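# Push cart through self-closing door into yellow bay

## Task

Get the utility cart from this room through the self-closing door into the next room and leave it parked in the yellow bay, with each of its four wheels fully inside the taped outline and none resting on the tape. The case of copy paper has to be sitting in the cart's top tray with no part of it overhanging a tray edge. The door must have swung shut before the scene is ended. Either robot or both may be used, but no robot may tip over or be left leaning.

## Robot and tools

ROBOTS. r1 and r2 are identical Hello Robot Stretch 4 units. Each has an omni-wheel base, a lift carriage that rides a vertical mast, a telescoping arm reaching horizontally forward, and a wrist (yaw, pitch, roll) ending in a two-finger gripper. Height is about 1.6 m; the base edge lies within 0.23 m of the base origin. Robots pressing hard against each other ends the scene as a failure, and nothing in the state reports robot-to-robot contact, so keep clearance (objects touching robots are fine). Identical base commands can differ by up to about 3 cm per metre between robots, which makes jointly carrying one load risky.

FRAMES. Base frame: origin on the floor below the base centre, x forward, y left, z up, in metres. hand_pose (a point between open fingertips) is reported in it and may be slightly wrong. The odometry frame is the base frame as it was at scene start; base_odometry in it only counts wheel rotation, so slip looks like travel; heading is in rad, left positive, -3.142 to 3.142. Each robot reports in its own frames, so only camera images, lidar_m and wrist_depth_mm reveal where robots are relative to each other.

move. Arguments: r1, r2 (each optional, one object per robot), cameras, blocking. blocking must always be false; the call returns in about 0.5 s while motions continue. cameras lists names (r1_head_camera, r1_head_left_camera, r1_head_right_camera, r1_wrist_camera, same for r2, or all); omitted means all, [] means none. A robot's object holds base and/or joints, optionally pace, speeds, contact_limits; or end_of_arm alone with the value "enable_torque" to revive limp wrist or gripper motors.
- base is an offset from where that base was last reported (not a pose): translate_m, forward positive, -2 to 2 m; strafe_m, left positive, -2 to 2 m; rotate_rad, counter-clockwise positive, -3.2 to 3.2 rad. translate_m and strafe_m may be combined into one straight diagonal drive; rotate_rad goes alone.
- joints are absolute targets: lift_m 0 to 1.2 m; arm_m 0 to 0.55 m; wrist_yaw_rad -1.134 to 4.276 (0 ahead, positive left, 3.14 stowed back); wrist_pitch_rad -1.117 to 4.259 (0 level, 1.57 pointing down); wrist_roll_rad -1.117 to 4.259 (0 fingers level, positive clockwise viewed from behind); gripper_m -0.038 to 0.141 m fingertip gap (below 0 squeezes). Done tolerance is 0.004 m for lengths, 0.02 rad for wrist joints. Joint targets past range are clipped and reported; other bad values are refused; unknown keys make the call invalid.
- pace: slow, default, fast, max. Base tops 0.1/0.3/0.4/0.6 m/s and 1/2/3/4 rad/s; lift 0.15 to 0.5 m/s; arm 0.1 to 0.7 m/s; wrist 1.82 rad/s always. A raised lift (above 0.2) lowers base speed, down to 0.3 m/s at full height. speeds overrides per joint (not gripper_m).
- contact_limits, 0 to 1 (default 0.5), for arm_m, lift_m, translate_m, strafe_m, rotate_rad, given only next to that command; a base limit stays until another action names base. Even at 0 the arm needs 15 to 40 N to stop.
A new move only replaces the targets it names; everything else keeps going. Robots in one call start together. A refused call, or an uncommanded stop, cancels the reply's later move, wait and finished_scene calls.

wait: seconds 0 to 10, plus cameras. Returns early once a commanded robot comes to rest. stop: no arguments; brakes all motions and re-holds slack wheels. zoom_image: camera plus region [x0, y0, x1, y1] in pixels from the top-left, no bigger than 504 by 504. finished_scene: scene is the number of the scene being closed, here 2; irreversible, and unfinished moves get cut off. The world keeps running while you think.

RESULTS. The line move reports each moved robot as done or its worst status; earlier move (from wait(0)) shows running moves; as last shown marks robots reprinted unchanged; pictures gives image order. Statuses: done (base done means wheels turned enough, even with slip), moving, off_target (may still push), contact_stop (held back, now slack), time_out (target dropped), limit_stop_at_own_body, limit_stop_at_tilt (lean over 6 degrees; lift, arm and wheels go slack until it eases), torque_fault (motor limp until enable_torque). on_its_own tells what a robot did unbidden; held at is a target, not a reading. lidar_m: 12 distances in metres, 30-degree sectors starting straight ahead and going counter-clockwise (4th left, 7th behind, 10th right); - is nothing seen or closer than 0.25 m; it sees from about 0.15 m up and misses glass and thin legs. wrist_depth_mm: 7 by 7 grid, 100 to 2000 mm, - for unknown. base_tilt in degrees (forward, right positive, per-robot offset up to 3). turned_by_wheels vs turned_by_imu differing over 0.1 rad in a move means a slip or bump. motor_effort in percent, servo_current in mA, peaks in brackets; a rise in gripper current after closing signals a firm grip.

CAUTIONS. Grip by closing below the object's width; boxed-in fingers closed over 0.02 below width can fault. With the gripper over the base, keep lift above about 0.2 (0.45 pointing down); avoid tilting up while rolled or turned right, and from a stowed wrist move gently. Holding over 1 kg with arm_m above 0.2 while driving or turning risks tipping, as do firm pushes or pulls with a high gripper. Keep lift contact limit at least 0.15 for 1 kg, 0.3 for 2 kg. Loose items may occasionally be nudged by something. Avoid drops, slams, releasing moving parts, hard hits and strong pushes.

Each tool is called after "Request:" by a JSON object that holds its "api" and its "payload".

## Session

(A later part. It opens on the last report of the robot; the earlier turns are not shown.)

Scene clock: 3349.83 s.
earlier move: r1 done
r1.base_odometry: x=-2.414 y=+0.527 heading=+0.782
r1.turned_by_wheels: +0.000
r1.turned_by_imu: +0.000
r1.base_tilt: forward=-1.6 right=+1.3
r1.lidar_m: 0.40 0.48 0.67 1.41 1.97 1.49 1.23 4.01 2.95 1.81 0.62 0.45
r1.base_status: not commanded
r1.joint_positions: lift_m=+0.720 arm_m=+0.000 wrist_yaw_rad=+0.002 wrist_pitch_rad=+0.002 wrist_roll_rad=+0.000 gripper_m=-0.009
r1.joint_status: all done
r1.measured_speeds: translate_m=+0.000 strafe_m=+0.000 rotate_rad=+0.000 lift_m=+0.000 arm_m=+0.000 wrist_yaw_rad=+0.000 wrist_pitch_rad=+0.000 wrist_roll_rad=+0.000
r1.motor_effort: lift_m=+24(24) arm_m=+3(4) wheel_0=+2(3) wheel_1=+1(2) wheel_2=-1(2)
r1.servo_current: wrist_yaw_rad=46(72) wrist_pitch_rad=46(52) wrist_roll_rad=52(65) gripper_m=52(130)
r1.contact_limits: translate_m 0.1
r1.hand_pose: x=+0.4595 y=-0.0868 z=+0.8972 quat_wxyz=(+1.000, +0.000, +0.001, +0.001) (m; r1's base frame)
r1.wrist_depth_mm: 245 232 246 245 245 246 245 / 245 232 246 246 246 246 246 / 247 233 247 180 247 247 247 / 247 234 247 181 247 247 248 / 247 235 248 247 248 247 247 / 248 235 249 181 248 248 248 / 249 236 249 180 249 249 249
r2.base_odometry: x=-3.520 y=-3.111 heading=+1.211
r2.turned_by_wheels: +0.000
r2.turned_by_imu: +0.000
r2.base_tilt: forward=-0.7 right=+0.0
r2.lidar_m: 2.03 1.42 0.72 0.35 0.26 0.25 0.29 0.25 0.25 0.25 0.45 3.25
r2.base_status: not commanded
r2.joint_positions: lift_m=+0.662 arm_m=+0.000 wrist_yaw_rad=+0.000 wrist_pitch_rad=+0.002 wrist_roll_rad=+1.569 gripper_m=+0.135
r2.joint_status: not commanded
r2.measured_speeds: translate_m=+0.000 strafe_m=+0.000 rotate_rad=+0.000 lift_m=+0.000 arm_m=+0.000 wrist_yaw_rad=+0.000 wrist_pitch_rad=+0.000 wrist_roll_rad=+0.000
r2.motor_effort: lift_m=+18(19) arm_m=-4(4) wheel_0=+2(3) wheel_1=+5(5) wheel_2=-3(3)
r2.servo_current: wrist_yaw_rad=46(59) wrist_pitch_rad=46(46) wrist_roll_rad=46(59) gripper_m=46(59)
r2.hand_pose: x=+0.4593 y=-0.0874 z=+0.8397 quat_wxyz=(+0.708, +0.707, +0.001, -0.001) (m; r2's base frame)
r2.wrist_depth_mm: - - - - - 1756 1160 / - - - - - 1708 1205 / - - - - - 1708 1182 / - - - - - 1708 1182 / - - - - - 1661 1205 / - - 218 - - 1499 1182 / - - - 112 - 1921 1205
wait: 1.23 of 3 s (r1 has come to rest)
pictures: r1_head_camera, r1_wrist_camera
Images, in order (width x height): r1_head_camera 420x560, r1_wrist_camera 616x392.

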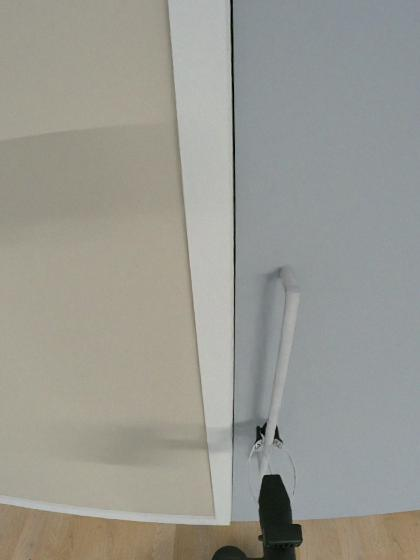

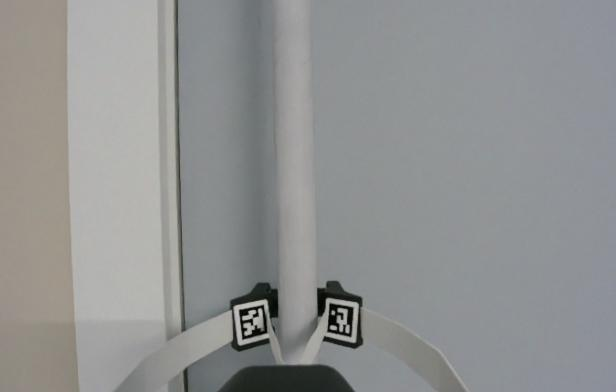

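Request:
{"api": "move", "payload": {"blocking": false, "r1": {"joints": {"gripper_m": -0.035}}, "cameras": []}}

Request:
{"api": "wait", "payload": {"seconds": 2, "cameras": []}}

Request:
{"api": "move", "payload": {"blocking": false, "r1": {"base": {"translate_m": -0.0788, "strafe_m": -0.0344}, "joints": {"wrist_yaw_rad": 0.0873}, "speeds": {"wrist_yaw_rad": 0.09}, "pace": "slow", "contact_limits": {"translate_m": 0.6}}, "cameras": []}}

Request:
{"api": "wait", "payload": {"seconds": 3, "cameras": ["r1_head_camera", "r1_wrist_camera"]}}

Scene clock: 3390.87 s.
move: r1 moving
r1.base_odometry: x=-2.414 y=+0.527 heading=+0.782
r1.turned_by_wheels: +0.000
r1.turned_by_imu: +0.000
r1.base_tilt: forward=-1.5 right=+1.3
r1.lidar_m: 0.40 0.47 0.67 1.39 1.99 1.50 1.23 4.01 2.93 1.84 0.66 0.46
r1.base_status: not commanded
r1.joint_positions: lift_m=+0.720 arm_m=+0.000 wrist_yaw_rad=+0.002 wrist_pitch_rad=+0.002 wrist_roll_rad=+0.000 gripper_m=-0.030
r1.joint_status: gripper_m moving
r1.measured_speeds: translate_m=+0.001 strafe_m=+0.000 rotate_rad=+0.001 lift_m=+0.000 arm_m=+0.001 wrist_yaw_rad=+0.000 wrist_pitch_rad=+0.000 wrist_roll_rad=+0.000
r1.motor_effort: lift_m=+24(24) arm_m=-4(4) wheel_0=-3(3) wheel_1=+0(2) wheel_2=+4(4)
r1.servo_current: wrist_yaw_rad=59(59) wrist_pitch_rad=39(46) wrist_roll_rad=46(59) gripper_m=150(156)
r1.contact_limits: translate_m 0.1
r1.hand_pose: x=+0.4595 y=-0.0868 z=+0.8972 quat_wxyz=(+1.000, +0.000, +0.001, +0.001) (m; r1's base frame)
r1.wrist_depth_mm: 245 231 244 177 242 242 240 / 246 232 245 242 242 241 241 / 246 232 246 180 243 242 241 / 245 233 247 244 244 243 242 / 247 234 246 182 244 244 243 / 247 234 247 182 245 244 244 / 249 234 247 181 246 244 244
r2.base_odometry: x=-3.520 y=-3.111 heading=+1.211
r2.turned_by_wheels: +0.000
r2.turned_by_imu: +0.000
r2.base_tilt: forward=-0.7 right=+0.1
r2.lidar_m: 2.02 1.42 0.75 0.35 0.27 0.26 0.30 0.25 0.25 0.27 0.44 3.25
r2.base_status: not commanded
r2.joint_positions: lift_m=+0.662 arm_m=+0.000 wrist_yaw_rad=+0.000 wrist_pitch_rad=+0.002 wrist_roll_rad=+1.569 gripper_m=+0.135
r2.joint_status: not commanded
r2.measured_speeds: translate_m=+0.000 strafe_m=+0.000 rotate_rad=+0.000 lift_m=+0.000 arm_m=+0.000 wrist_yaw_rad=+0.000 wrist_pitch_rad=+0.000 wrist_roll_rad=+0.000
r2.motor_effort: lift_m=+18(19) arm_m=-4(4) wheel_0=+2(2) wheel_1=+5(5) wheel_2=-3(4)
r2.servo_current: wrist_yaw_rad=46(52) wrist_pitch_rad=39(39) wrist_roll_rad=39(52) gripper_m=52(52)
r2.hand_pose: x=+0.4593 y=-0.0874 z=+0.8397 quat_wxyz=(+0.708, +0.707, +0.001, -0.001) (m; r2's base frame)
r2.wrist_depth_mm: - - - - - 1708 1182 / - - - - - 1708 1205 / - - - - - 1756 1182 / - - - - - 1756 1182 / - - - - - 1618 1182 / - - 217 - - 1430 1205 / - - - 112 - 1921 1205
pictures: none
No camera images: "cameras" was empty.

Scene clock: 3391.30 s.
earlier move: r1 done
r1.base_odometry: x=-2.414 y=+0.527 heading=+0.782
r1.turned_by_wheels: +0.000
r1.turned_by_imu: +0.000
r1.base_tilt: forward=-1.5 right=+1.3
r1.lidar_m: 0.40 0.49 0.67 1.38 1.99 1.55 1.22 4.03 2.96 1.80 0.64 0.45
r1.base_status: not commanded
r1.joint_positions: lift_m=+0.720 arm_m=+0.000 wrist_yaw_rad=+0.002 wrist_pitch_rad=+0.002 wrist_roll_rad=+0.000 gripper_m=-0.034
r1.joint_status: all done
r1.measured_speeds: translate_m=+0.000 strafe_m=+0.000 rotate_rad=+0.000 lift_m=+0.000 arm_m=+0.000 wrist_yaw_rad=+0.000 wrist_pitch_rad=+0.000 wrist_roll_rad=+0.000
r1.motor_effort: lift_m=+24(24) arm_m=-5(5) wheel_0=-5(5) wheel_1=-1(2) wheel_2=+8(8)
r1.servo_current: wrist_yaw_rad=33(65) wrist_pitch_rad=46(46) wrist_roll_rad=46(65) gripper_m=98(156)
r1.contact_limits: translate_m 0.1
r1.hand_pose: x=+0.4596 y=-0.0868 z=+0.8972 quat_wxyz=(+1.000, +0.000, +0.001, +0.001) (m; r1's base frame)
r1.wrist_depth_mm: 244 231 243 176 241 240 240 / 245 232 244 242 242 241 240 / 246 232 244 179 242 240 241 / 246 232 245 243 243 242 241 / 248 233 246 181 244 242 242 / 248 234 246 180 244 243 242 / 248 234 246 177 245 - 243
r2.base_odometry: x=-3.520 y=-3.111 heading=+1.211
r2.turned_by_wheels: +0.000
r2.turned_by_imu: +0.000
r2.base_tilt: forward=-0.7 right=+0.0
r2.lidar_m: 2.02 1.44 0.75 0.34 0.25 0.26 0.30 0.25 0.25 0.25 0.46 3.22
r2.base_status: not commanded
r2.joint_positions: lift_m=+0.662 arm_m=+0.000 wrist_yaw_rad=+0.000 wrist_pitch_rad=+0.002 wrist_roll_rad=+1.569 gripper_m=+0.135
r2.joint_status: not commanded
r2.measured_speeds: translate_m=+0.000 strafe_m=+0.000 rotate_rad=+0.000 lift_m=+0.000 arm_m=+0.000 wrist_yaw_rad=+0.000 wrist_pitch_rad=+0.000 wrist_roll_rad=+0.000
r2.motor_effort: lift_m=+18(19) arm_m=-4(4) wheel_0=+2(2) wheel_1=+5(5) wheel_2=-4(4)
r2.servo_current: wrist_yaw_rad=46(52) wrist_pitch_rad=46(46) wrist_roll_rad=52(59) gripper_m=59(59)
r2.hand_pose: x=+0.4593 y=-0.0874 z=+0.8397 quat_wxyz=(+0.708, +0.707, +0.001, -0.001) (m; r2's base frame)
r2.wrist_depth_mm: - - - - - 1708 1160 / - - - - - 1708 1182 / - - - - - 1756 1205 / - - - - - 1756 1205 / - - - - - 1618 1205 / - - 218 - - 1397 1205 / - - - 112 - 1921 1229
wait: 0.43 of 2 s (r1 has come to rest)
pictures: none
No camera images: "cameras" was empty.

Scene clock: 3391.80 s.
move: r1 moving
r1.base_odometry: x=-2.419 y=+0.515 heading=+0.781
r1.turned_by_wheels: -0.001
r1.turned_by_imu: -0.008
r1.base_tilt: forward=-1.5 right=+1.3
r1.lidar_m: 0.39 0.49 0.67 1.39 1.98 1.50 1.23 4.05 2.94 1.93 0.70 0.48
r1.base_status: translate_m moving; strafe_m moving
r1.joint_positions: lift_m=+0.720 arm_m=+0.000 wrist_yaw_rad=+0.037 wrist_pitch_rad=+0.002 wrist_roll_rad=+0.000 gripper_m=-0.034
r1.joint_status: wrist_yaw_rad moving
r1.measured_speeds: translate_m=-0.048 strafe_m=-0.022 rotate_rad=+0.002 lift_m=+0.000 arm_m=+0.000 wrist_yaw_rad=+0.087 wrist_pitch_rad=+0.000 wrist_roll_rad=+0.000
r1.motor_effort: lift_m=+24(24) arm_m=-5(5) wheel_0=-12(15) wheel_1=-12(12) wheel_2=+15(16)
r1.servo_current: wrist_yaw_rad=52(78) wrist_pitch_rad=46(52) wrist_roll_rad=46(65) gripper_m=104(104)
r1.contact_limits: translate_m 0.6
r1.hand_pose: x=+0.4625 y=-0.0767 z=+0.8972 quat_wxyz=(+1.000, +0.000, +0.001, +0.019) (m; r1's base frame)
r1.wrist_depth_mm: 257 241 243 179 241 239 237 / 257 241 244 180 241 239 238 / 257 242 245 178 242 239 239 / 258 243 245 243 242 240 239 / 258 244 246 177 243 241 240 / 260 244 247 181 243 242 241 / 260 244 247 178 244 242 241
r2.base_odometry: x=-3.520 y=-3.111 heading=+1.211
r2.turned_by_wheels: +0.000
r2.turned_by_imu: +0.000
r2.base_tilt: forward=-0.7 right=+0.1
r2.lidar_m: 2.02 1.41 0.74 0.36 0.26 0.25 0.31 0.25 0.25 0.27 0.42 3.24
r2.base_status: not commanded
r2.joint_positions: lift_m=+0.662 arm_m=+0.000 wrist_yaw_rad=+0.000 wrist_pitch_rad=+0.002 wrist_roll_rad=+1.569 gripper_m=+0.135
r2.joint_status: not commanded
r2.measured_speeds: translate_m=+0.000 strafe_m=+0.000 rotate_rad=+0.000 lift_m=+0.000 arm_m=+0.000 wrist_yaw_rad=+0.000 wrist_pitch_rad=+0.000 wrist_roll_rad=+0.000
r2.motor_effort: lift_m=+18(18) arm_m=-4(4) wheel_0=+2(2) wheel_1=+5(5) wheel_2=-3(4)
r2.servo_current: wrist_yaw_rad=46(59) wrist_pitch_rad=39(46) wrist_roll_rad=46(59) gripper_m=52(52)
r2.hand_pose: x=+0.4593 y=-0.0874 z=+0.8397 quat_wxyz=(+0.708, +0.707, +0.001, -0.001) (m; r2's base frame)
r2.wrist_depth_mm: - - - - - 1708 1160 / - - - - - 1708 1205 / - - - - - 1756 1205 / - - - - - 1756 1205 / - - - - - 1661 1229 / - - 217 - - 1430 1182 / - - - 112 - 1863 1182
pictures: none
No camera images: "cameras" was empty.

Scene clock: 3393.37 s.
earlier move: r1 done
r1.base_odometry: x=-2.445 y=+0.448 heading=+0.782
r1.turned_by_wheels: +0.001
r1.turned_by_imu: -0.008
r1.base_tilt: forward=-1.5 right=+1.3
r1.lidar_m: 0.39 0.54 0.74 1.44 1.98 1.41 1.15 4.03 2.94 2.24 0.75 0.50
r1.base_status: done
r1.joint_positions: lift_m=+0.720 arm_m=+0.000 wrist_yaw_rad=+0.091 wrist_pitch_rad=+0.002 wrist_roll_rad=+0.000 gripper_m=-0.034
r1.joint_status: all done
r1.measured_speeds: translate_m=+0.000 strafe_m=+0.000 rotate_rad=+0.000 lift_m=+0.000 arm_m=+0.000 wrist_yaw_rad=+0.000 wrist_pitch_rad=+0.000 wrist_roll_rad=+0.000
r1.motor_effort: lift_m=+24(24) arm_m=-6(6) wheel_0=-4(15) wheel_1=-5(14) wheel_2=+14(17)
r1.servo_current: wrist_yaw_rad=46(78) wrist_pitch_rad=46(52) wrist_roll_rad=46(65) gripper_m=98(104)
r1.contact_limits: translate_m 0.6
r1.hand_pose: x=+0.4662 y=-0.0610 z=+0.8972 quat_wxyz=(+0.999, +0.000, +0.001, +0.045) (m; r1's base frame)
r1.wrist_depth_mm: 332 310 242 177 241 239 240 / 332 310 244 242 242 241 240 / 334 325 244 176 243 241 241 / 334 329 244 243 242 242 241 / 336 327 245 244 243 243 242 / 340 329 246 178 244 243 243 / 338 317 246 177 245 244 243
r2.base_odometry: x=-3.520 y=-3.111 heading=+1.211
r2.turned_by_wheels: +0.000
r2.turned_by_imu: +0.000
r2.base_tilt: forward=-0.7 right=+0.1
r2.lidar_m: 2.03 1.44 0.75 0.36 0.27 0.26 0.31 0.25 0.25 0.27 0.46 3.24
r2.base_status: not commanded
r2.joint_positions: lift_m=+0.662 arm_m=+0.000 wrist_yaw_rad=+0.000 wrist_pitch_rad=+0.002 wrist_roll_rad=+1.569 gripper_m=+0.135
r2.joint_status: not commanded
r2.measured_speeds: translate_m=+0.000 strafe_m=+0.000 rotate_rad=+0.000 lift_m=+0.000 arm_m=+0.000 wrist_yaw_rad=+0.000 wrist_pitch_rad=+0.000 wrist_roll_rad=+0.000
r2.motor_effort: lift_m=+18(19) arm_m=-4(4) wheel_0=+2(2) wheel_1=+5(5) wheel_2=-3(4)
r2.servo_current: wrist_yaw_rad=46(59) wrist_pitch_rad=39(46) wrist_roll_rad=52(59) gripper_m=46(59)
r2.hand_pose: x=+0.4593 y=-0.0874 z=+0.8397 quat_wxyz=(+0.708, +0.707, +0.001, -0.001) (m; r2's base frame)
r2.wrist_depth_mm: - - - - - 1708 1160 / - - - - - 1708 1160 / - - - - - 1708 1182 / - - - - - 1756 1229 / - - - - - 1618 1205 / - - 217 - - 1397 1182 / - - - 112 - 1921 1205
wait: 1.57 of 3 s (r1 has come to rest)
pictures: r1_head_camera, r1_wrist_camera
Images, in order (width x height): r1_head_camera 420x560, r1_wrist_camera 616x392.

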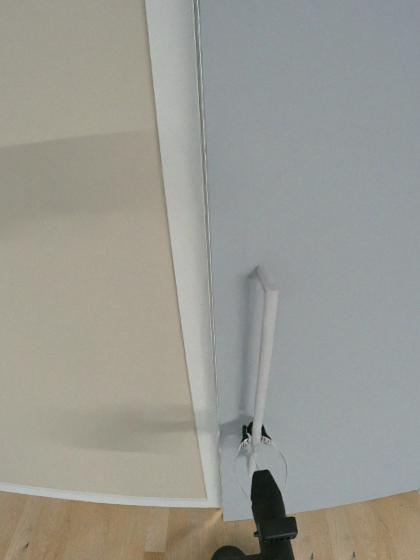

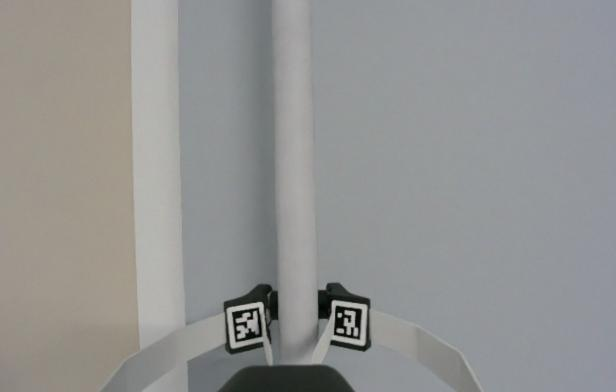

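Request:
{"api": "move", "payload": {"blocking": false, "cameras": ["r1_head_camera", "r1_wrist_camera"]}}

Scene clock: 3416.63 s.
r1.base_odometry: x=-2.445 y=+0.448 heading=+0.782
r1.turned_by_wheels: +0.000
r1.turned_by_imu: +0.000
r1.base_tilt: forward=-1.5 right=+1.3
r1.lidar_m: 0.39 0.55 0.76 1.44 1.98 1.41 1.15 4.05 2.92 2.24 0.74 0.48
r1.base_status: done
r1.joint_positions: lift_m=+0.720 arm_m=+0.000 wrist_yaw_rad=+0.091 wrist_pitch_rad=+0.002 wrist_roll_rad=+0.000 gripper_m=-0.034
r1.joint_status: all done
r1.measured_speeds: translate_m=+0.000 strafe_m=+0.000 rotate_rad=+0.000 lift_m=+0.000 arm_m=+0.000 wrist_yaw_rad=+0.000 wrist_pitch_rad=+0.000 wrist_roll_rad=+0.000
r1.motor_effort: lift_m=+24(24) arm_m=-5(6) wheel_0=-4(15) wheel_1=-5(14) wheel_2=+14(17)
r1.servo_current: wrist_yaw_rad=33(78) wrist_pitch_rad=39(52) wrist_roll_rad=59(65) gripper_m=98(104)
r1.contact_limits: translate_m 0.6
r1.hand_pose: x=+0.4662 y=-0.0610 z=+0.8972 quat_wxyz=(+0.999, +0.000, +0.001, +0.045) (m; r1's base frame)
r1.wrist_depth_mm: 332 312 243 177 240 240 239 / 334 310 243 242 242 241 240 / 336 325 243 177 242 242 241 / 334 327 245 243 243 242 242 / 336 330 245 244 244 243 242 / 336 330 246 178 243 243 243 / 340 330 246 177 245 244 244
r2.base_odometry: x=-3.520 y=-3.111 heading=+1.211
r2.turned_by_wheels: +0.000
r2.turned_by_imu: +0.000
r2.base_tilt: forward=-0.7 right=+0.1
r2.lidar_m: 2.04 1.44 0.74 0.34 0.26 0.27 0.28 0.25 0.25 0.27 0.44 3.21
r2.base_status: not commanded
r2.joint_positions: lift_m=+0.662 arm_m=+0.000 wrist_yaw_rad=+0.000 wrist_pitch_rad=+0.002 wrist_roll_rad=+1.569 gripper_m=+0.135
r2.joint_status: not commanded
r2.measured_speeds: translate_m=+0.000 strafe_m=+0.000 rotate_rad=+0.000 lift_m=+0.000 arm_m=+0.000 wrist_yaw_rad=+0.000 wrist_pitch_rad=+0.000 wrist_roll_rad=+0.000
r2.motor_effort: lift_m=+18(19) arm_m=-4(4) wheel_0=+2(2) wheel_1=+5(5) wheel_2=-3(4)
r2.servo_current: wrist_yaw_rad=39(59) wrist_pitch_rad=39(46) wrist_roll_rad=46(59) gripper_m=52(59)
r2.hand_pose: x=+0.4593 y=-0.0874 z=+0.8397 quat_wxyz=(+0.708, +0.707, +0.001, -0.001) (m; r2's base frame)
r2.wrist_depth_mm: - - - - - 1708 1160 / - - - - - 1708 1182 / - - - - - 1708 1182 / - - - - - 1756 1229 / - - - - - 1661 1205 / - - 218 - - 1430 1205 / - - - 112 - 1983 1205
pictures: r1_head_camera, r1_wrist_camera
Images, in order (width x height): r1_head_camera 420x560, r1_wrist_camera 616x392.

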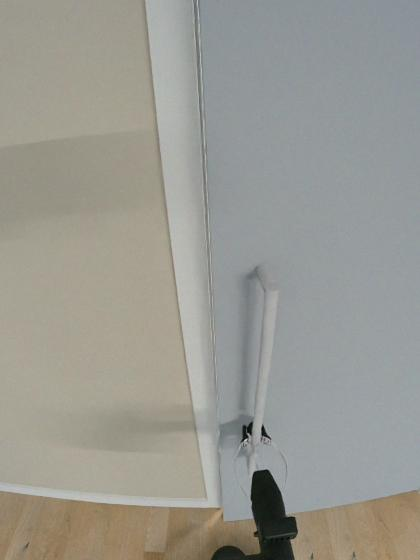

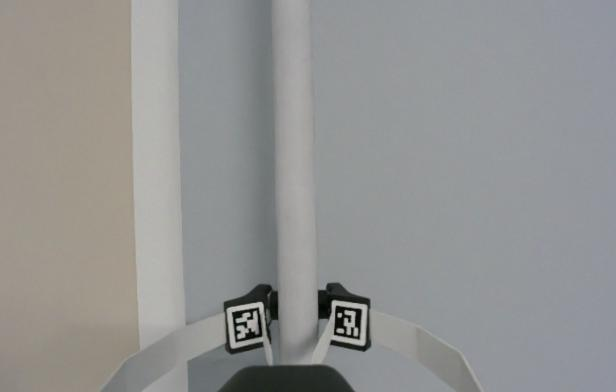

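Request:
{"api": "move", "payload": {"blocking": false, "cameras": ["r1_head_camera", "r1_wrist_camera"], "r1": {"base": {"translate_m": -0.0756, "strafe_m": -0.0412}, "joints": {"wrist_yaw_rad": 0.178}, "speeds": {"wrist_yaw_rad": 0.09}, "pace": "slow", "contact_limits": {"translate_m": 0.6}}}}

Request:
{"api": "wait", "payload": {"seconds": 3, "cameras": ["r1_head_camera", "r1_wrist_camera"]}}

Scene clock: 3422.23 s.
move: r1 moving
r1.base_odometry: x=-2.449 y=+0.434 heading=+0.782
r1.turned_by_wheels: +0.000
r1.turned_by_imu: +0.000
r1.base_tilt: forward=-1.5 right=+1.3
r1.lidar_m: 0.38 0.55 0.79 1.46 1.99 1.37 1.16 4.02 2.92 2.24 0.77 0.48
r1.base_status: translate_m moving; strafe_m moving
r1.joint_positions: lift_m=+0.720 arm_m=+0.000 wrist_yaw_rad=+0.127 wrist_pitch_rad=+0.002 wrist_roll_rad=+0.000 gripper_m=-0.034
r1.joint_status: wrist_yaw_rad moving
r1.measured_speeds: translate_m=-0.047 strafe_m=-0.027 rotate_rad=+0.003 lift_m=+0.000 arm_m=+0.000 wrist_yaw_rad=+0.093 wrist_pitch_rad=+0.000 wrist_roll_rad=+0.000
r1.motor_effort: lift_m=+24(24) arm_m=-6(6) wheel_0=-5(8) wheel_1=-9(12) wheel_2=+18(19)
r1.servo_current: wrist_yaw_rad=39(65) wrist_pitch_rad=39(52) wrist_roll_rad=52(52) gripper_m=98(98)
r1.contact_limits: translate_m 0.6
r1.hand_pose: x=+0.4682 y=-0.0502 z=+0.8972 quat_wxyz=(+0.998, +0.000, +0.001, +0.063) (m; r1's base frame)
r1.wrist_depth_mm: 349 340 244 176 240 238 237 / 353 340 245 242 241 239 238 / 355 342 244 178 241 239 238 / 353 343 245 243 241 241 239 / 355 342 246 182 242 241 239 / 355 345 247 182 243 241 240 / 355 345 247 176 244 242 241
r2.base_odometry: x=-3.520 y=-3.111 heading=+1.211
r2.turned_by_wheels: +0.000
r2.turned_by_imu: +0.000
r2.base_tilt: forward=-0.7 right=+0.1
r2.lidar_m: 2.02 1.47 0.76 0.33 0.27 0.25 0.31 0.25 0.25 0.27 0.43 3.25
r2.base_status: not commanded
r2.joint_positions: lift_m=+0.662 arm_m=+0.000 wrist_yaw_rad=+0.000 wrist_pitch_rad=+0.002 wrist_roll_rad=+1.569 gripper_m=+0.135
r2.joint_status: not commanded
r2.measured_speeds: translate_m=+0.000 strafe_m=+0.000 rotate_rad=+0.000 lift_m=+0.000 arm_m=+0.000 wrist_yaw_rad=+0.000 wrist_pitch_rad=+0.000 wrist_roll_rad=+0.000
r2.motor_effort: lift_m=+18(18) arm_m=-4(4) wheel_0=+2(2) wheel_1=+5(5) wheel_2=-3(3)
r2.servo_current: wrist_yaw_rad=39(52) wrist_pitch_rad=39(39) wrist_roll_rad=59(59) gripper_m=52(52)
r2.hand_pose: x=+0.4593 y=-0.0874 z=+0.8397 quat_wxyz=(+0.708, +0.707, +0.001, -0.001) (m; r2's base frame)
r2.wrist_depth_mm: - - - - - 1708 1160 / - - - - - 1708 1182 / - - - - - 1808 1205 / - - - - - 1708 1182 / - - - - - 1618 1205 / - - 217 - - 1430 1229 / - - - 112 - 1921 1205
pictures: r1_head_camera, r1_wrist_camera
Images, in order (width x height): r1_head_camera 420x560, r1_wrist_camera 616x392.

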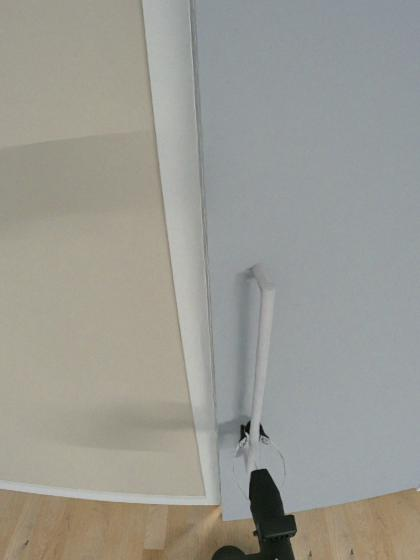

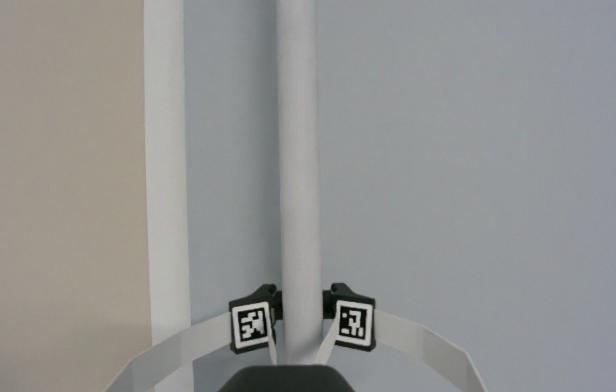

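Scene clock: 3423.73 s.
earlier move: r1 done
r1.base_odometry: x=-2.470 y=+0.366 heading=+0.783
r1.turned_by_wheels: +0.001
r1.turned_by_imu: -0.001
r1.base_tilt: forward=-1.5 right=+1.3
r1.lidar_m: 0.39 0.63 0.88 1.47 2.02 1.25 1.11 4.00 2.91 2.56 0.84 0.48
r1.base_status: done
r1.joint_positions: lift_m=+0.720 arm_m=+0.000 wrist_yaw_rad=+0.183 wrist_pitch_rad=+0.002 wrist_roll_rad=+0.000 gripper_m=-0.034
r1.joint_status: all done
r1.measured_speeds: translate_m=+0.000 strafe_m=+0.000 rotate_rad=+0.000 lift_m=+0.000 arm_m=+0.000 wrist_yaw_rad=+0.000 wrist_pitch_rad=+0.000 wrist_roll_rad=+0.000
r1.motor_effort: lift_m=+24(24) arm_m=-6(6) wheel_0=-2(10) wheel_1=-5(13) wheel_2=+15(20)
r1.servo_current: wrist_yaw_rad=52(78) wrist_pitch_rad=33(52) wrist_roll_rad=52(65) gripper_m=98(104)
r1.contact_limits: translate_m 0.6
r1.hand_pose: x=+0.4706 y=-0.0335 z=+0.8972 quat_wxyz=(+0.996, +0.000, +0.001, +0.091) (m; r1's base frame)
r1.wrist_depth_mm: - - 244 179 240 240 238 / - - 244 241 241 240 239 / - - 245 178 242 240 239 / - - 245 242 241 240 239 / - - 245 244 243 241 240 / - - 186 181 244 242 241 / - 142 246 178 244 242 242
r2.base_odometry: x=-3.520 y=-3.111 heading=+1.211
r2.turned_by_wheels: +0.000
r2.turned_by_imu: +0.000
r2.base_tilt: forward=-0.6 right=+0.1
r2.lidar_m: 2.04 1.50 0.74 0.34 0.26 0.25 0.31 0.25 0.25 0.27 0.45 3.23
r2.base_status: not commanded
r2.joint_positions: lift_m=+0.662 arm_m=+0.000 wrist_yaw_rad=+0.000 wrist_pitch_rad=+0.002 wrist_roll_rad=+1.569 gripper_m=+0.135
r2.joint_status: not commanded
r2.measured_speeds: translate_m=+0.000 strafe_m=+0.000 rotate_rad=+0.000 lift_m=+0.000 arm_m=+0.000 wrist_yaw_rad=+0.000 wrist_pitch_rad=+0.000 wrist_roll_rad=+0.000
r2.motor_effort: lift_m=+19(19) arm_m=-4(4) wheel_0=+2(2) wheel_1=+5(5) wheel_2=-3(4)
r2.servo_current: wrist_yaw_rad=59(59) wrist_pitch_rad=39(46) wrist_roll_rad=52(59) gripper_m=52(59)
r2.hand_pose: x=+0.4593 y=-0.0874 z=+0.8397 quat_wxyz=(+0.708, +0.707, +0.001, -0.001) (m; r2's base frame)
r2.wrist_depth_mm: - - - - - 1661 1182 / - - - - - 1756 1182 / - - - - - 1708 1182 / - - - - - 1756 1205 / - - - - - 1661 1205 / - - 218 - - 1397 1205 / - - - 112 - 1863 1205
wait: 1.50 of 3 s (r1 has come to rest)
pictures: r1_head_camera, r1_wrist_camera
Images, in order (width x height): r1_head_camera 420x560, r1_wrist_camera 616x392.

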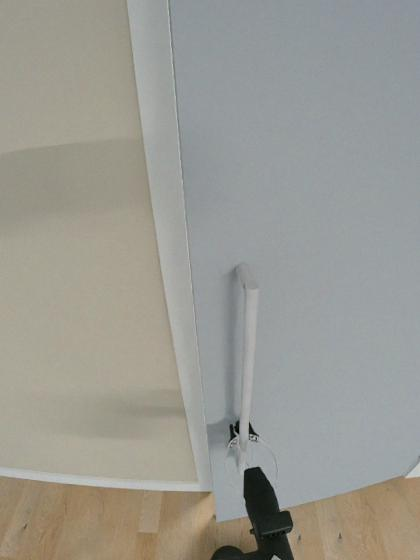

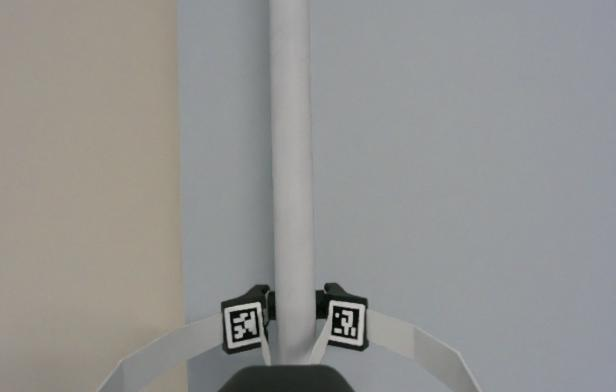

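Request:
{"api": "move", "payload": {"blocking": false, "cameras": [], "r1": {"base": {"translate_m": -0.1402, "strafe_m": -0.1021}, "joints": {"wrist_yaw_rad": 0.352}, "speeds": {"wrist_yaw_rad": 0.092}, "pace": "slow", "contact_limits": {"translate_m": 0.6}}}}

Request:
{"api": "wait", "payload": {"seconds": 4, "cameras": ["r1_wrist_camera"]}}

Scene clock: 3436.30 s.
move: r1 moving
r1.base_odometry: x=-2.472 y=+0.352 heading=+0.784
r1.turned_by_wheels: +0.001
r1.turned_by_imu: +0.000
r1.base_tilt: forward=-1.5 right=+1.3
r1.lidar_m: 0.41 0.62 0.90 1.48 2.02 1.29 1.05 3.96 2.85 2.58 0.86 0.53
r1.base_status: translate_m moving; strafe_m moving
r1.joint_positions: lift_m=+0.720 arm_m=+0.000 wrist_yaw_rad=+0.220 wrist_pitch_rad=+0.002 wrist_roll_rad=+0.000 gripper_m=-0.034
r1.joint_status: wrist_yaw_rad moving
r1.measured_speeds: translate_m=-0.043 strafe_m=-0.031 rotate_rad=-0.002 lift_m=+0.000 arm_m=+0.000 wrist_yaw_rad=+0.087 wrist_pitch_rad=+0.000 wrist_roll_rad=+0.000
r1.motor_effort: lift_m=+24(24) arm_m=-6(6) wheel_0=+4(4) wheel_1=-8(10) wheel_2=+17(19)
r1.servo_current: wrist_yaw_rad=26(65) wrist_pitch_rad=39(39) wrist_roll_rad=39(59) gripper_m=91(98)
r1.contact_limits: translate_m 0.6
r1.hand_pose: x=+0.4716 y=-0.0223 z=+0.8972 quat_wxyz=(+0.994, +0.000, +0.001, +0.110) (m; r1's base frame)
r1.wrist_depth_mm: - - 244 176 239 237 236 / - - 245 241 240 237 236 / - - 246 177 241 238 237 / - - 247 243 241 238 236 / - - 246 243 241 239 237 / - - 247 181 242 240 237 / - 138 248 177 243 240 238
r2.base_odometry: x=-3.520 y=-3.111 heading=+1.211
r2.turned_by_wheels: +0.000
r2.turned_by_imu: +0.000
r2.base_tilt: forward=-0.7 right=+0.1
r2.lidar_m: 2.02 1.52 0.72 0.35 0.27 0.27 0.32 0.25 0.25 0.29 0.47 3.24
r2.base_status: not commanded
r2.joint_positions: lift_m=+0.662 arm_m=+0.000 wrist_yaw_rad=+0.000 wrist_pitch_rad=+0.002 wrist_roll_rad=+1.569 gripper_m=+0.135
r2.joint_status: not commanded
r2.measured_speeds: translate_m=+0.000 strafe_m=+0.000 rotate_rad=+0.000 lift_m=+0.000 arm_m=+0.000 wrist_yaw_rad=+0.000 wrist_pitch_rad=+0.000 wrist_roll_rad=+0.000
r2.motor_effort: lift_m=+18(18) arm_m=-4(4) wheel_0=+2(2) wheel_1=+5(5) wheel_2=-3(3)
r2.servo_current: wrist_yaw_rad=52(52) wrist_pitch_rad=39(46) wrist_roll_rad=33(65) gripper_m=52(52)
r2.hand_pose: x=+0.4593 y=-0.0874 z=+0.8397 quat_wxyz=(+0.708, +0.707, +0.001, -0.001) (m; r2's base frame)
r2.wrist_depth_mm: - - - - - 1756 1160 / - - - - - 1708 1205 / - - - - - 1708 1205 / - - - - - 1756 1205 / - - - - - 1618 1205 / - - 217 - - 1430 1182 / - - - 112 - 1921 1205
pictures: none
No camera images: "cameras" was empty.

Scene clock: 3438.73 s.
earlier move: r1 done
r1.base_odometry: x=-2.497 y=+0.195 heading=+0.785
r1.turned_by_wheels: +0.001
r1.turned_by_imu: +0.001
r1.base_tilt: forward=-1.5 right=+1.2
r1.lidar_m: 0.39 0.74 1.06 1.55 2.15 1.06 0.94 3.82 2.78 2.65 1.07 0.52
r1.base_status: done
r1.joint_positions: lift_m=+0.720 arm_m=+0.000 wrist_yaw_rad=+0.361 wrist_pitch_rad=+0.002 wrist_roll_rad=+0.000 gripper_m=-0.034
r1.joint_status: all done
r1.measured_speeds: translate_m=+0.000 strafe_m=+0.000 rotate_rad=+0.000 lift_m=+0.000 arm_m=+0.000 wrist_yaw_rad=+0.000 wrist_pitch_rad=+0.000 wrist_roll_rad=+0.000
r1.motor_effort: lift_m=+24(24) arm_m=-6(6) wheel_0=+10(12) wheel_1=-6(12) wheel_2=+15(19)
r1.servo_current: wrist_yaw_rad=65(78) wrist_pitch_rad=39(46) wrist_roll_rad=52(72) gripper_m=98(104)
r1.contact_limits: translate_m 0.6
r1.hand_pose: x=+0.4718 y=+0.0200 z=+0.8972 quat_wxyz=(+0.984, +0.000, +0.001, +0.179) (m; r1's base frame)
r1.wrist_depth_mm: - - 243 176 239 236 235 / - - 245 241 240 237 236 / - - 245 242 241 239 237 / - - 246 243 241 239 237 / - - 246 184 242 240 238 / - - 247 181 241 240 238 / - - 247 178 243 239 239
r2.base_odometry: x=-3.520 y=-3.111 heading=+1.211
r2.turned_by_wheels: +0.000
r2.turned_by_imu: +0.000
r2.base_tilt: forward=-0.7 right=+0.0
r2.lidar_m: 2.05 1.62 0.72 0.35 0.27 0.28 0.31 0.25 0.25 0.26 0.46 3.24
r2.base_status: not commanded
r2.joint_positions: lift_m=+0.662 arm_m=+0.000 wrist_yaw_rad=+0.000 wrist_pitch_rad=+0.002 wrist_roll_rad=+1.569 gripper_m=+0.135
r2.joint_status: not commanded
r2.measured_speeds: translate_m=+0.000 strafe_m=+0.000 rotate_rad=+0.000 lift_m=+0.000 arm_m=+0.000 wrist_yaw_rad=+0.000 wrist_pitch_rad=+0.000 wrist_roll_rad=+0.000
r2.motor_effort: lift_m=+18(19) arm_m=-4(4) wheel_0=+2(2) wheel_1=+5(5) wheel_2=-4(4)
r2.servo_current: wrist_yaw_rad=52(52) wrist_pitch_rad=39(46) wrist_roll_rad=46(65) gripper_m=52(59)
r2.hand_pose: x=+0.4593 y=-0.0874 z=+0.8397 quat_wxyz=(+0.708, +0.707, +0.001, -0.001) (m; r2's base frame)
r2.wrist_depth_mm: - - - - - 1708 1182 / - - - - - 1661 1182 / - - - - - 1756 1205 / - - - - - 1756 1205 / - - - - - 1576 1205 / - - 217 - - 1430 1182 / - - - 112 - 1921 1182
wait: 2.43 of 4 s (r1 has come to rest)
pictures: r1_wrist_camera
Images, in order (width x height): r1_wrist_camera 616x392.

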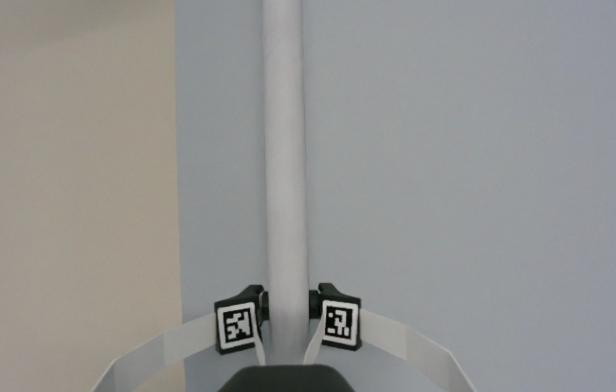

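Request:
{"api": "move", "payload": {"blocking": false, "cameras": [], "r1": {"base": {"translate_m": -0.1222, "strafe_m": -0.1194}, "joints": {"wrist_yaw_rad": 0.512}, "speeds": {"wrist_yaw_rad": 0.09}, "pace": "slow", "contact_limits": {"translate_m": 0.6}}}}

Request:
{"api": "wait", "payload": {"seconds": 4, "cameras": ["r1_wrist_camera", "r1_head_camera"]}}

Scene clock: 3454.67 s.
move: r1 moving
r1.base_odometry: x=-2.497 y=+0.182 heading=+0.786
r1.turned_by_wheels: +0.001
r1.turned_by_imu: +0.001
r1.base_tilt: forward=-1.5 right=+1.3
r1.lidar_m: 0.43 0.77 1.08 1.58 2.16 1.01 0.97 3.80 2.78 2.65 1.08 0.55
r1.base_status: translate_m moving; strafe_m moving
r1.joint_positions: lift_m=+0.720 arm_m=+0.000 wrist_yaw_rad=+0.397 wrist_pitch_rad=+0.002 wrist_roll_rad=+0.000 gripper_m=-0.034
r1.joint_status: wrist_yaw_rad moving
r1.measured_speeds: translate_m=-0.035 strafe_m=-0.035 rotate_rad=+0.000 lift_m=+0.000 arm_m=+0.000 wrist_yaw_rad=+0.089 wrist_pitch_rad=+0.000 wrist_roll_rad=+0.000
r1.motor_effort: lift_m=+24(24) arm_m=-6(6) wheel_0=+8(9) wheel_1=-10(12) wheel_2=+19(19)
r1.servo_current: wrist_yaw_rad=46(85) wrist_pitch_rad=52(52) wrist_roll_rad=39(59) gripper_m=91(91)
r1.contact_limits: translate_m 0.6
r1.hand_pose: x=+0.4709 y=+0.0308 z=+0.8972 quat_wxyz=(+0.980, +0.000, +0.001, +0.197) (m; r1's base frame)
r1.wrist_depth_mm: - - 244 178 238 235 233 / - - 245 240 239 236 233 / - - 246 181 239 236 234 / - - 246 242 240 237 234 / - - 247 242 241 237 236 / - - 186 182 240 238 236 / - 142 248 178 241 237 236
r2.base_odometry: x=-3.520 y=-3.111 heading=+1.211
r2.turned_by_wheels: +0.000
r2.turned_by_imu: +0.000
r2.base_tilt: forward=-0.7 right=+0.1
r2.lidar_m: 2.01 1.65 0.71 0.35 0.26 0.27 0.30 0.25 0.25 0.25 0.44 3.23
r2.base_status: not commanded
r2.joint_positions: lift_m=+0.662 arm_m=+0.000 wrist_yaw_rad=+0.000 wrist_pitch_rad=+0.002 wrist_roll_rad=+1.569 gripper_m=+0.135
r2.joint_status: not commanded
r2.measured_speeds: translate_m=+0.000 strafe_m=+0.000 rotate_rad=+0.000 lift_m=+0.000 arm_m=+0.000 wrist_yaw_rad=+0.000 wrist_pitch_rad=+0.000 wrist_roll_rad=+0.000
r2.motor_effort: lift_m=+18(18) arm_m=-4(4) wheel_0=+2(2) wheel_1=+5(5) wheel_2=-4(4)
r2.servo_current: wrist_yaw_rad=46(52) wrist_pitch_rad=39(46) wrist_roll_rad=39(52) gripper_m=46(59)
r2.hand_pose: x=+0.4593 y=-0.0874 z=+0.8397 quat_wxyz=(+0.708, +0.707, +0.001, -0.001) (m; r2's base frame)
r2.wrist_depth_mm: - - - - - 1756 1182 / - - - - - 1708 1182 / - - - - - 1756 1182 / - - - - - 1808 1205 / - - - - - 1576 1182 / - - 217 - - 1464 1205 / - - - 112 - 1921 1182
pictures: none
No camera images: "cameras" was empty.

Scene clock: 3457.10 s.
earlier move: r1 done
r1.base_odometry: x=-2.499 y=+0.025 heading=+0.786
r1.turned_by_wheels: +0.001
r1.turned_by_imu: +0.002
r1.base_tilt: forward=-1.6 right=+1.2
r1.lidar_m: 0.37 0.45 1.24 1.66 2.26 0.89 1.01 3.66 2.67 2.56 1.24 0.65
r1.base_status: done
r1.joint_positions: lift_m=+0.720 arm_m=+0.000 wrist_yaw_rad=+0.523 wrist_pitch_rad=+0.002 wrist_roll_rad=+0.000 gripper_m=-0.034
r1.joint_status: all done
r1.measured_speeds: translate_m=+0.000 strafe_m=+0.000 rotate_rad=+0.000 lift_m=+0.000 arm_m=+0.000 wrist_yaw_rad=+0.000 wrist_pitch_rad=+0.000 wrist_roll_rad=+0.000
r1.motor_effort: lift_m=+24(24) arm_m=-6(6) wheel_0=+12(15) wheel_1=-3(12) wheel_2=+15(19)
r1.servo_current: wrist_yaw_rad=78(85) wrist_pitch_rad=46(52) wrist_roll_rad=33(72) gripper_m=91(104)
r1.contact_limits: translate_m 0.6
r1.hand_pose: x=+0.4646 y=+0.0684 z=+0.8972 quat_wxyz=(+0.966, +0.000, +0.001, +0.259) (m; r1's base frame)
r1.wrist_depth_mm: - - 244 242 241 238 237 / - - 244 243 241 239 237 / - - 245 243 241 239 238 / - - 247 244 241 240 239 / - - 246 244 243 241 239 / - - 246 182 243 241 240 / - - 247 180 244 241 240
r2.base_odometry: x=-3.520 y=-3.111 heading=+1.211
r2.turned_by_wheels: +0.000
r2.turned_by_imu: +0.000
r2.base_tilt: forward=-0.7 right=+0.1
r2.lidar_m: 2.02 1.77 0.73 0.37 0.27 0.26 0.32 0.25 0.25 0.27 0.44 3.21
r2.base_status: not commanded
r2.joint_positions: lift_m=+0.662 arm_m=+0.000 wrist_yaw_rad=+0.000 wrist_pitch_rad=+0.002 wrist_roll_rad=+1.569 gripper_m=+0.135
r2.joint_status: not commanded
r2.measured_speeds: translate_m=+0.000 strafe_m=+0.000 rotate_rad=+0.000 lift_m=+0.000 arm_m=+0.000 wrist_yaw_rad=+0.000 wrist_pitch_rad=+0.000 wrist_roll_rad=+0.000
r2.motor_effort: lift_m=+18(19) arm_m=-4(4) wheel_0=+2(2) wheel_1=+5(5) wheel_2=-4(4)
r2.servo_current: wrist_yaw_rad=52(59) wrist_pitch_rad=46(46) wrist_roll_rad=46(59) gripper_m=52(59)
r2.hand_pose: x=+0.4593 y=-0.0874 z=+0.8397 quat_wxyz=(+0.708, +0.707, +0.001, -0.001) (m; r2's base frame)
r2.wrist_depth_mm: - - - - - 1708 1160 / - - - - - 1808 1182 / - - - - - 1756 1182 / - - - - - 1756 1205 / - - - - - 1661 1205 / - - 218 - - 1464 1205 / - - - 112 - 1983 1229
wait: 2.43 of 4 s (r1 has come to rest)
pictures: r1_head_camera, r1_wrist_camera
Images, in order (width x height): r1_head_camera 420x560, r1_wrist_camera 616x392.

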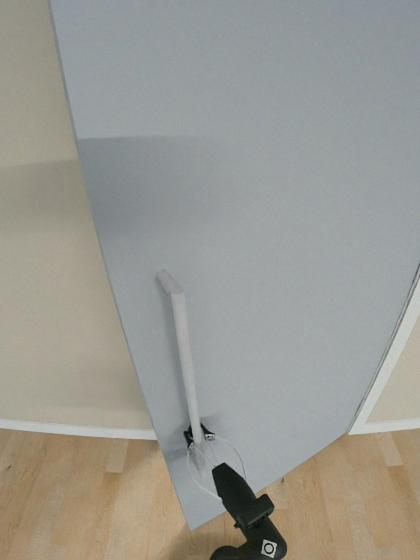

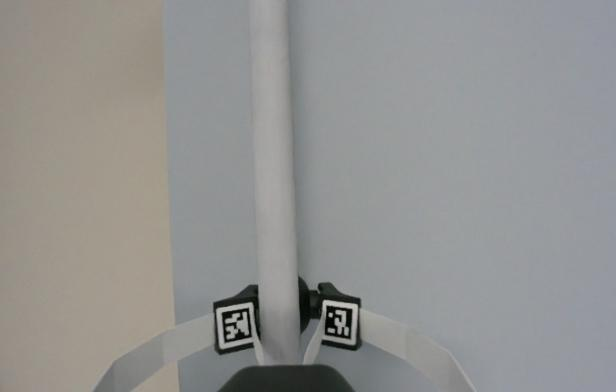

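Request:
{"api": "move", "payload": {"blocking": false, "cameras": [], "r1": {"base": {"translate_m": -0.1302, "strafe_m": -0.1486}, "joints": {"wrist_yaw_rad": 0.692}, "speeds": {"wrist_yaw_rad": 0.085}, "pace": "slow", "contact_limits": {"translate_m": 0.6}}}}

Request:
{"api": "wait", "payload": {"seconds": 4, "cameras": ["r1_wrist_camera"]}}

Scene clock: 3487.83 s.
move: r1 moving
r1.base_odometry: x=-2.498 y=+0.012 heading=+0.788
r1.turned_by_wheels: +0.002
r1.turned_by_imu: +0.001
r1.base_tilt: forward=-1.5 right=+1.3
r1.lidar_m: 0.42 0.44 1.25 1.69 2.28 0.88 0.97 3.66 2.65 2.53 1.25 0.67
r1.base_status: translate_m moving; strafe_m moving
r1.joint_positions: lift_m=+0.720 arm_m=+0.000 wrist_yaw_rad=+0.555 wrist_pitch_rad=+0.002 wrist_roll_rad=+0.000 gripper_m=-0.034
r1.joint_status: wrist_yaw_rad moving
r1.measured_speeds: translate_m=-0.032 strafe_m=-0.038 rotate_rad=+0.001 lift_m=+0.000 arm_m=+0.000 wrist_yaw_rad=+0.084 wrist_pitch_rad=+0.000 wrist_roll_rad=+0.000
r1.motor_effort: lift_m=+24(24) arm_m=-6(6) wheel_0=+10(12) wheel_1=-9(9) wheel_2=+19(19)
r1.servo_current: wrist_yaw_rad=46(78) wrist_pitch_rad=46(46) wrist_roll_rad=39(72) gripper_m=91(104)
r1.contact_limits: translate_m 0.6
r1.hand_pose: x=+0.4623 y=+0.0776 z=+0.8972 quat_wxyz=(+0.962, +0.000, +0.001, +0.274) (m; r1's base frame)
r1.wrist_depth_mm: - - 245 241 239 237 235 / - - 246 242 240 237 236 / - - 246 242 240 238 236 / - - 247 243 241 239 236 / - - 247 243 242 239 237 / - - 210 182 241 240 238 / - 143 248 178 244 239 238
r2.base_odometry: x=-3.520 y=-3.111 heading=+1.211
r2.turned_by_wheels: +0.000
r2.turned_by_imu: +0.000
r2.base_tilt: forward=-0.7 right=+0.0
r2.lidar_m: 2.02 1.78 0.73 0.36 0.27 0.28 0.29 0.25 0.25 0.29 0.44 3.22
r2.base_status: not commanded
r2.joint_positions: lift_m=+0.662 arm_m=+0.000 wrist_yaw_rad=+0.000 wrist_pitch_rad=+0.002 wrist_roll_rad=+1.569 gripper_m=+0.135
r2.joint_status: not commanded
r2.measured_speeds: translate_m=+0.000 strafe_m=+0.000 rotate_rad=+0.000 lift_m=+0.000 arm_m=+0.000 wrist_yaw_rad=+0.000 wrist_pitch_rad=+0.000 wrist_roll_rad=+0.000
r2.motor_effort: lift_m=+18(19) arm_m=-4(4) wheel_0=+2(2) wheel_1=+5(5) wheel_2=-4(4)
r2.servo_current: wrist_yaw_rad=46(52) wrist_pitch_rad=39(46) wrist_roll_rad=39(52) gripper_m=46(52)
r2.hand_pose: x=+0.4593 y=-0.0874 z=+0.8397 quat_wxyz=(+0.708, +0.707, +0.001, -0.001) (m; r2's base frame)
r2.wrist_depth_mm: - - - - - 1708 1182 / - - - - - 1756 1205 / - - - - - 1756 1182 / - - - - - 1808 1182 / - - - - - 1661 1205 / - - 216 - - 1430 1205 / - - - 112 - 1921 1205
pictures: none
No camera images: "cameras" was empty.

Scene clock: 3490.57 s.
earlier move: r1 done
r1.base_odometry: x=-2.485 y=-0.172 heading=+0.787
r1.turned_by_wheels: -0.001
r1.turned_by_imu: +0.000
r1.base_tilt: forward=-1.5 right=+1.3
r1.lidar_m: 0.40 0.39 1.42 1.85 2.37 0.84 1.04 3.45 2.52 2.40 1.43 0.79
r1.base_status: done
r1.joint_positions: lift_m=+0.720 arm_m=+0.000 wrist_yaw_rad=+0.693 wrist_pitch_rad=+0.002 wrist_roll_rad=+0.000 gripper_m=-0.034
r1.joint_status: all done
r1.measured_speeds: translate_m=+0.000 strafe_m=+0.000 rotate_rad=+0.000 lift_m=+0.000 arm_m=+0.000 wrist_yaw_rad=+0.000 wrist_pitch_rad=+0.000 wrist_roll_rad=+0.000
r1.motor_effort: lift_m=+24(24) arm_m=-6(6) wheel_0=+7(12) wheel_1=-6(12) wheel_2=+12(19)
r1.servo_current: wrist_yaw_rad=52(78) wrist_pitch_rad=33(52) wrist_roll_rad=52(72) gripper_m=91(104)
r1.contact_limits: translate_m 0.6
r1.hand_pose: x=+0.4488 y=+0.1170 z=+0.8972 quat_wxyz=(+0.941, +0.000, +0.001, +0.340) (m; r1's base frame)
r1.wrist_depth_mm: - - 242 178 243 246 246 / - - 242 244 245 246 247 / - - 243 245 246 246 248 / - - 243 245 245 247 248 / - - 243 183 247 247 248 / - - 244 181 246 248 249 / 1808 140 244 180 247 248 250
r2.base_odometry: x=-3.520 y=-3.111 heading=+1.211
r2.turned_by_wheels: +0.000
r2.turned_by_imu: +0.000
r2.base_tilt: forward=-0.7 right=+0.1
r2.lidar_m: 2.05 1.82 0.74 0.34 0.29 0.27 0.32 0.25 0.25 0.26 0.41 3.23
r2.base_status: not commanded
r2.joint_positions: lift_m=+0.662 arm_m=+0.000 wrist_yaw_rad=+0.000 wrist_pitch_rad=+0.002 wrist_roll_rad=+1.569 gripper_m=+0.135
r2.joint_status: not commanded
r2.measured_speeds: translate_m=+0.000 strafe_m=+0.000 rotate_rad=+0.000 lift_m=+0.000 arm_m=+0.000 wrist_yaw_rad=+0.000 wrist_pitch_rad=+0.000 wrist_roll_rad=+0.000
r2.motor_effort: lift_m=+18(19) arm_m=-4(4) wheel_0=+2(2) wheel_1=+6(6) wheel_2=-3(4)
r2.servo_current: wrist_yaw_rad=46(65) wrist_pitch_rad=39(46) wrist_roll_rad=46(59) gripper_m=52(59)
r2.hand_pose: x=+0.4593 y=-0.0874 z=+0.8397 quat_wxyz=(+0.708, +0.707, +0.001, -0.001) (m; r2's base frame)
r2.wrist_depth_mm: - - - - - 1661 1182 / - - - - - 1756 1182 / - - - - - 1708 1205 / - - - - - 1808 1205 / - - - - - 1618 1205 / - - 218 - - 1430 1205 / - - - 112 - 1921 1205
wait: 2.73 of 4 s (r1 has come to rest)
pictures: r1_wrist_camera
Images, in order (width x height): r1_wrist_camera 616x392.

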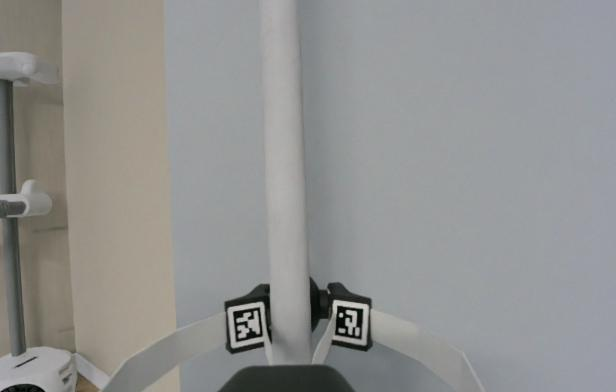

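Request:
{"api": "move", "payload": {"blocking": false, "cameras": [], "r1": {"base": {"translate_m": -0.0736, "strafe_m": -0.1577}, "joints": {"wrist_yaw_rad": 0.895}, "speeds": {"wrist_yaw_rad": 0.105}, "pace": "slow", "contact_limits": {"translate_m": 0.6}}}}

Request:
{"api": "wait", "payload": {"seconds": 4, "cameras": ["r1_wrist_camera"]}}

Scene clock: 3512.97 s.
move: r1 moving
r1.base_odometry: x=-2.481 y=-0.184 heading=+0.788
r1.turned_by_wheels: +0.001
r1.turned_by_imu: +0.000
r1.base_tilt: forward=-1.5 right=+1.2
r1.lidar_m: 0.40 0.39 1.45 1.86 2.43 0.85 1.09 3.41 2.48 2.40 1.45 0.78
r1.base_status: translate_m moving; strafe_m moving
r1.joint_positions: lift_m=+0.720 arm_m=+0.000 wrist_yaw_rad=+0.735 wrist_pitch_rad=+0.002 wrist_roll_rad=+0.000 gripper_m=-0.034
r1.joint_status: wrist_yaw_rad moving
r1.measured_speeds: translate_m=-0.020 strafe_m=-0.044 rotate_rad=+0.003 lift_m=+0.000 arm_m=+0.000 wrist_yaw_rad=+0.105 wrist_pitch_rad=+0.000 wrist_roll_rad=+0.000
r1.motor_effort: lift_m=+24(24) arm_m=-6(6) wheel_0=+3(9) wheel_1=-12(13) wheel_2=+13(15)
r1.servo_current: wrist_yaw_rad=52(78) wrist_pitch_rad=39(46) wrist_roll_rad=52(52) gripper_m=91(91)
r1.contact_limits: translate_m 0.6
r1.hand_pose: x=+0.4436 y=+0.1286 z=+0.8972 quat_wxyz=(+0.933, +0.000, +0.001, +0.359) (m; r1's base frame)
r1.wrist_depth_mm: - - 243 178 242 243 243 / 1921 - 243 243 243 243 244 / - - 244 181 244 244 244 / - - 245 245 244 245 245 / - - 244 245 245 245 245 / - - 245 178 246 246 246 / 1756 144 246 178 246 - 247
r2.base_odometry: x=-3.520 y=-3.111 heading=+1.211
r2.turned_by_wheels: +0.000
r2.turned_by_imu: +0.000
r2.base_tilt: forward=-0.7 right=+0.1
r2.lidar_m: 2.00 1.88 0.73 0.35 0.27 0.26 0.30 0.25 0.25 0.25 0.46 3.24
r2.base_status: not commanded
r2.joint_positions: lift_m=+0.662 arm_m=+0.000 wrist_yaw_rad=+0.000 wrist_pitch_rad=+0.002 wrist_roll_rad=+1.569 gripper_m=+0.135
r2.joint_status: not commanded
r2.measured_speeds: translate_m=+0.000 strafe_m=+0.000 rotate_rad=+0.000 lift_m=+0.000 arm_m=+0.000 wrist_yaw_rad=+0.000 wrist_pitch_rad=+0.000 wrist_roll_rad=+0.000
r2.motor_effort: lift_m=+18(19) arm_m=-4(4) wheel_0=+2(2) wheel_1=+5(5) wheel_2=-3(4)
r2.servo_current: wrist_yaw_rad=46(52) wrist_pitch_rad=39(46) wrist_roll_rad=46(52) gripper_m=46(59)
r2.hand_pose: x=+0.4593 y=-0.0874 z=+0.8397 quat_wxyz=(+0.708, +0.707, +0.001, -0.001) (m; r2's base frame)
r2.wrist_depth_mm: - - - - - 1708 1160 / - - - - - 1756 1182 / - - - - - 1756 1182 / - - - - - 1756 1205 / - - - - - 1661 1229 / - - 218 - - 1464 1205 / - - - 112 - 1921 1205
pictures: none
No camera images: "cameras" was empty.

Scene clock: 3515.47 s.
earlier move: r1 done
r1.base_odometry: x=-2.425 y=-0.335 heading=+0.788
r1.turned_by_wheels: +0.000
r1.turned_by_imu: +0.000
r1.base_tilt: forward=-1.5 right=+1.2
r1.lidar_m: 0.49 0.39 1.53 2.05 0.93 0.87 1.19 3.18 2.35 2.25 1.55 1.03
r1.base_status: done
r1.joint_positions: lift_m=+0.720 arm_m=+0.000 wrist_yaw_rad=+0.892 wrist_pitch_rad=+0.002 wrist_roll_rad=+0.000 gripper_m=-0.034
r1.joint_status: all done
r1.measured_speeds: translate_m=+0.000 strafe_m=+0.000 rotate_rad=+0.000 lift_m=+0.000 arm_m=+0.000 wrist_yaw_rad=+0.000 wrist_pitch_rad=+0.000 wrist_roll_rad=+0.000
r1.motor_effort: lift_m=+24(24) arm_m=-6(6) wheel_0=+6(9) wheel_1=-6(15) wheel_2=+11(16)
r1.servo_current: wrist_yaw_rad=59(78) wrist_pitch_rad=39(52) wrist_roll_rad=46(72) gripper_m=91(98)
r1.contact_limits: translate_m 0.6
r1.hand_pose: x=+0.4201 y=+0.1697 z=+0.8972 quat_wxyz=(+0.902, +0.000, +0.001, +0.432) (m; r1's base frame)
r1.wrist_depth_mm: - - 242 176 243 244 244 / - - 243 243 243 243 244 / - - 244 182 244 245 244 / - - 244 181 245 245 245 / - - 245 245 245 246 246 / - - 245 182 246 246 246 / - 1921 245 178 246 - 247
r2.base_odometry: x=-3.520 y=-3.111 heading=+1.211
r2.turned_by_wheels: +0.000
r2.turned_by_imu: +0.000
r2.base_tilt: forward=-0.7 right=+0.1
r2.lidar_m: 2.01 1.93 0.73 0.32 0.28 0.27 0.31 0.25 0.25 0.26 0.45 3.25
r2.base_status: not commanded
r2.joint_positions: lift_m=+0.662 arm_m=+0.000 wrist_yaw_rad=+0.000 wrist_pitch_rad=+0.002 wrist_roll_rad=+1.569 gripper_m=+0.135
r2.joint_status: not commanded
r2.measured_speeds: translate_m=+0.000 strafe_m=+0.000 rotate_rad=+0.000 lift_m=+0.000 arm_m=+0.000 wrist_yaw_rad=+0.000 wrist_pitch_rad=+0.000 wrist_roll_rad=+0.000
r2.motor_effort: lift_m=+18(19) arm_m=-4(4) wheel_0=+2(3) wheel_1=+5(6) wheel_2=-4(4)
r2.servo_current: wrist_yaw_rad=39(65) wrist_pitch_rad=33(46) wrist_roll_rad=46(59) gripper_m=52(59)
r2.hand_pose: x=+0.4593 y=-0.0874 z=+0.8397 quat_wxyz=(+0.708, +0.707, +0.001, -0.001) (m; r2's base frame)
r2.wrist_depth_mm: - - - - - 1708 1160 / - - - - - 1756 1182 / - - - - - 1756 1205 / - - - - - 1708 1205 / - - - - - 1661 1205 / - - 218 - - 1430 1182 / - - - 112 - 1921 1229
wait: 2.50 of 4 s (r1 has come to rest)
pictures: r1_wrist_camera
Images, in order (width x height): r1_wrist_camera 616x392.

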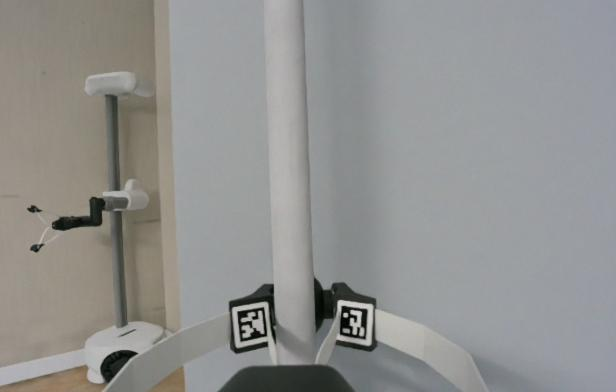

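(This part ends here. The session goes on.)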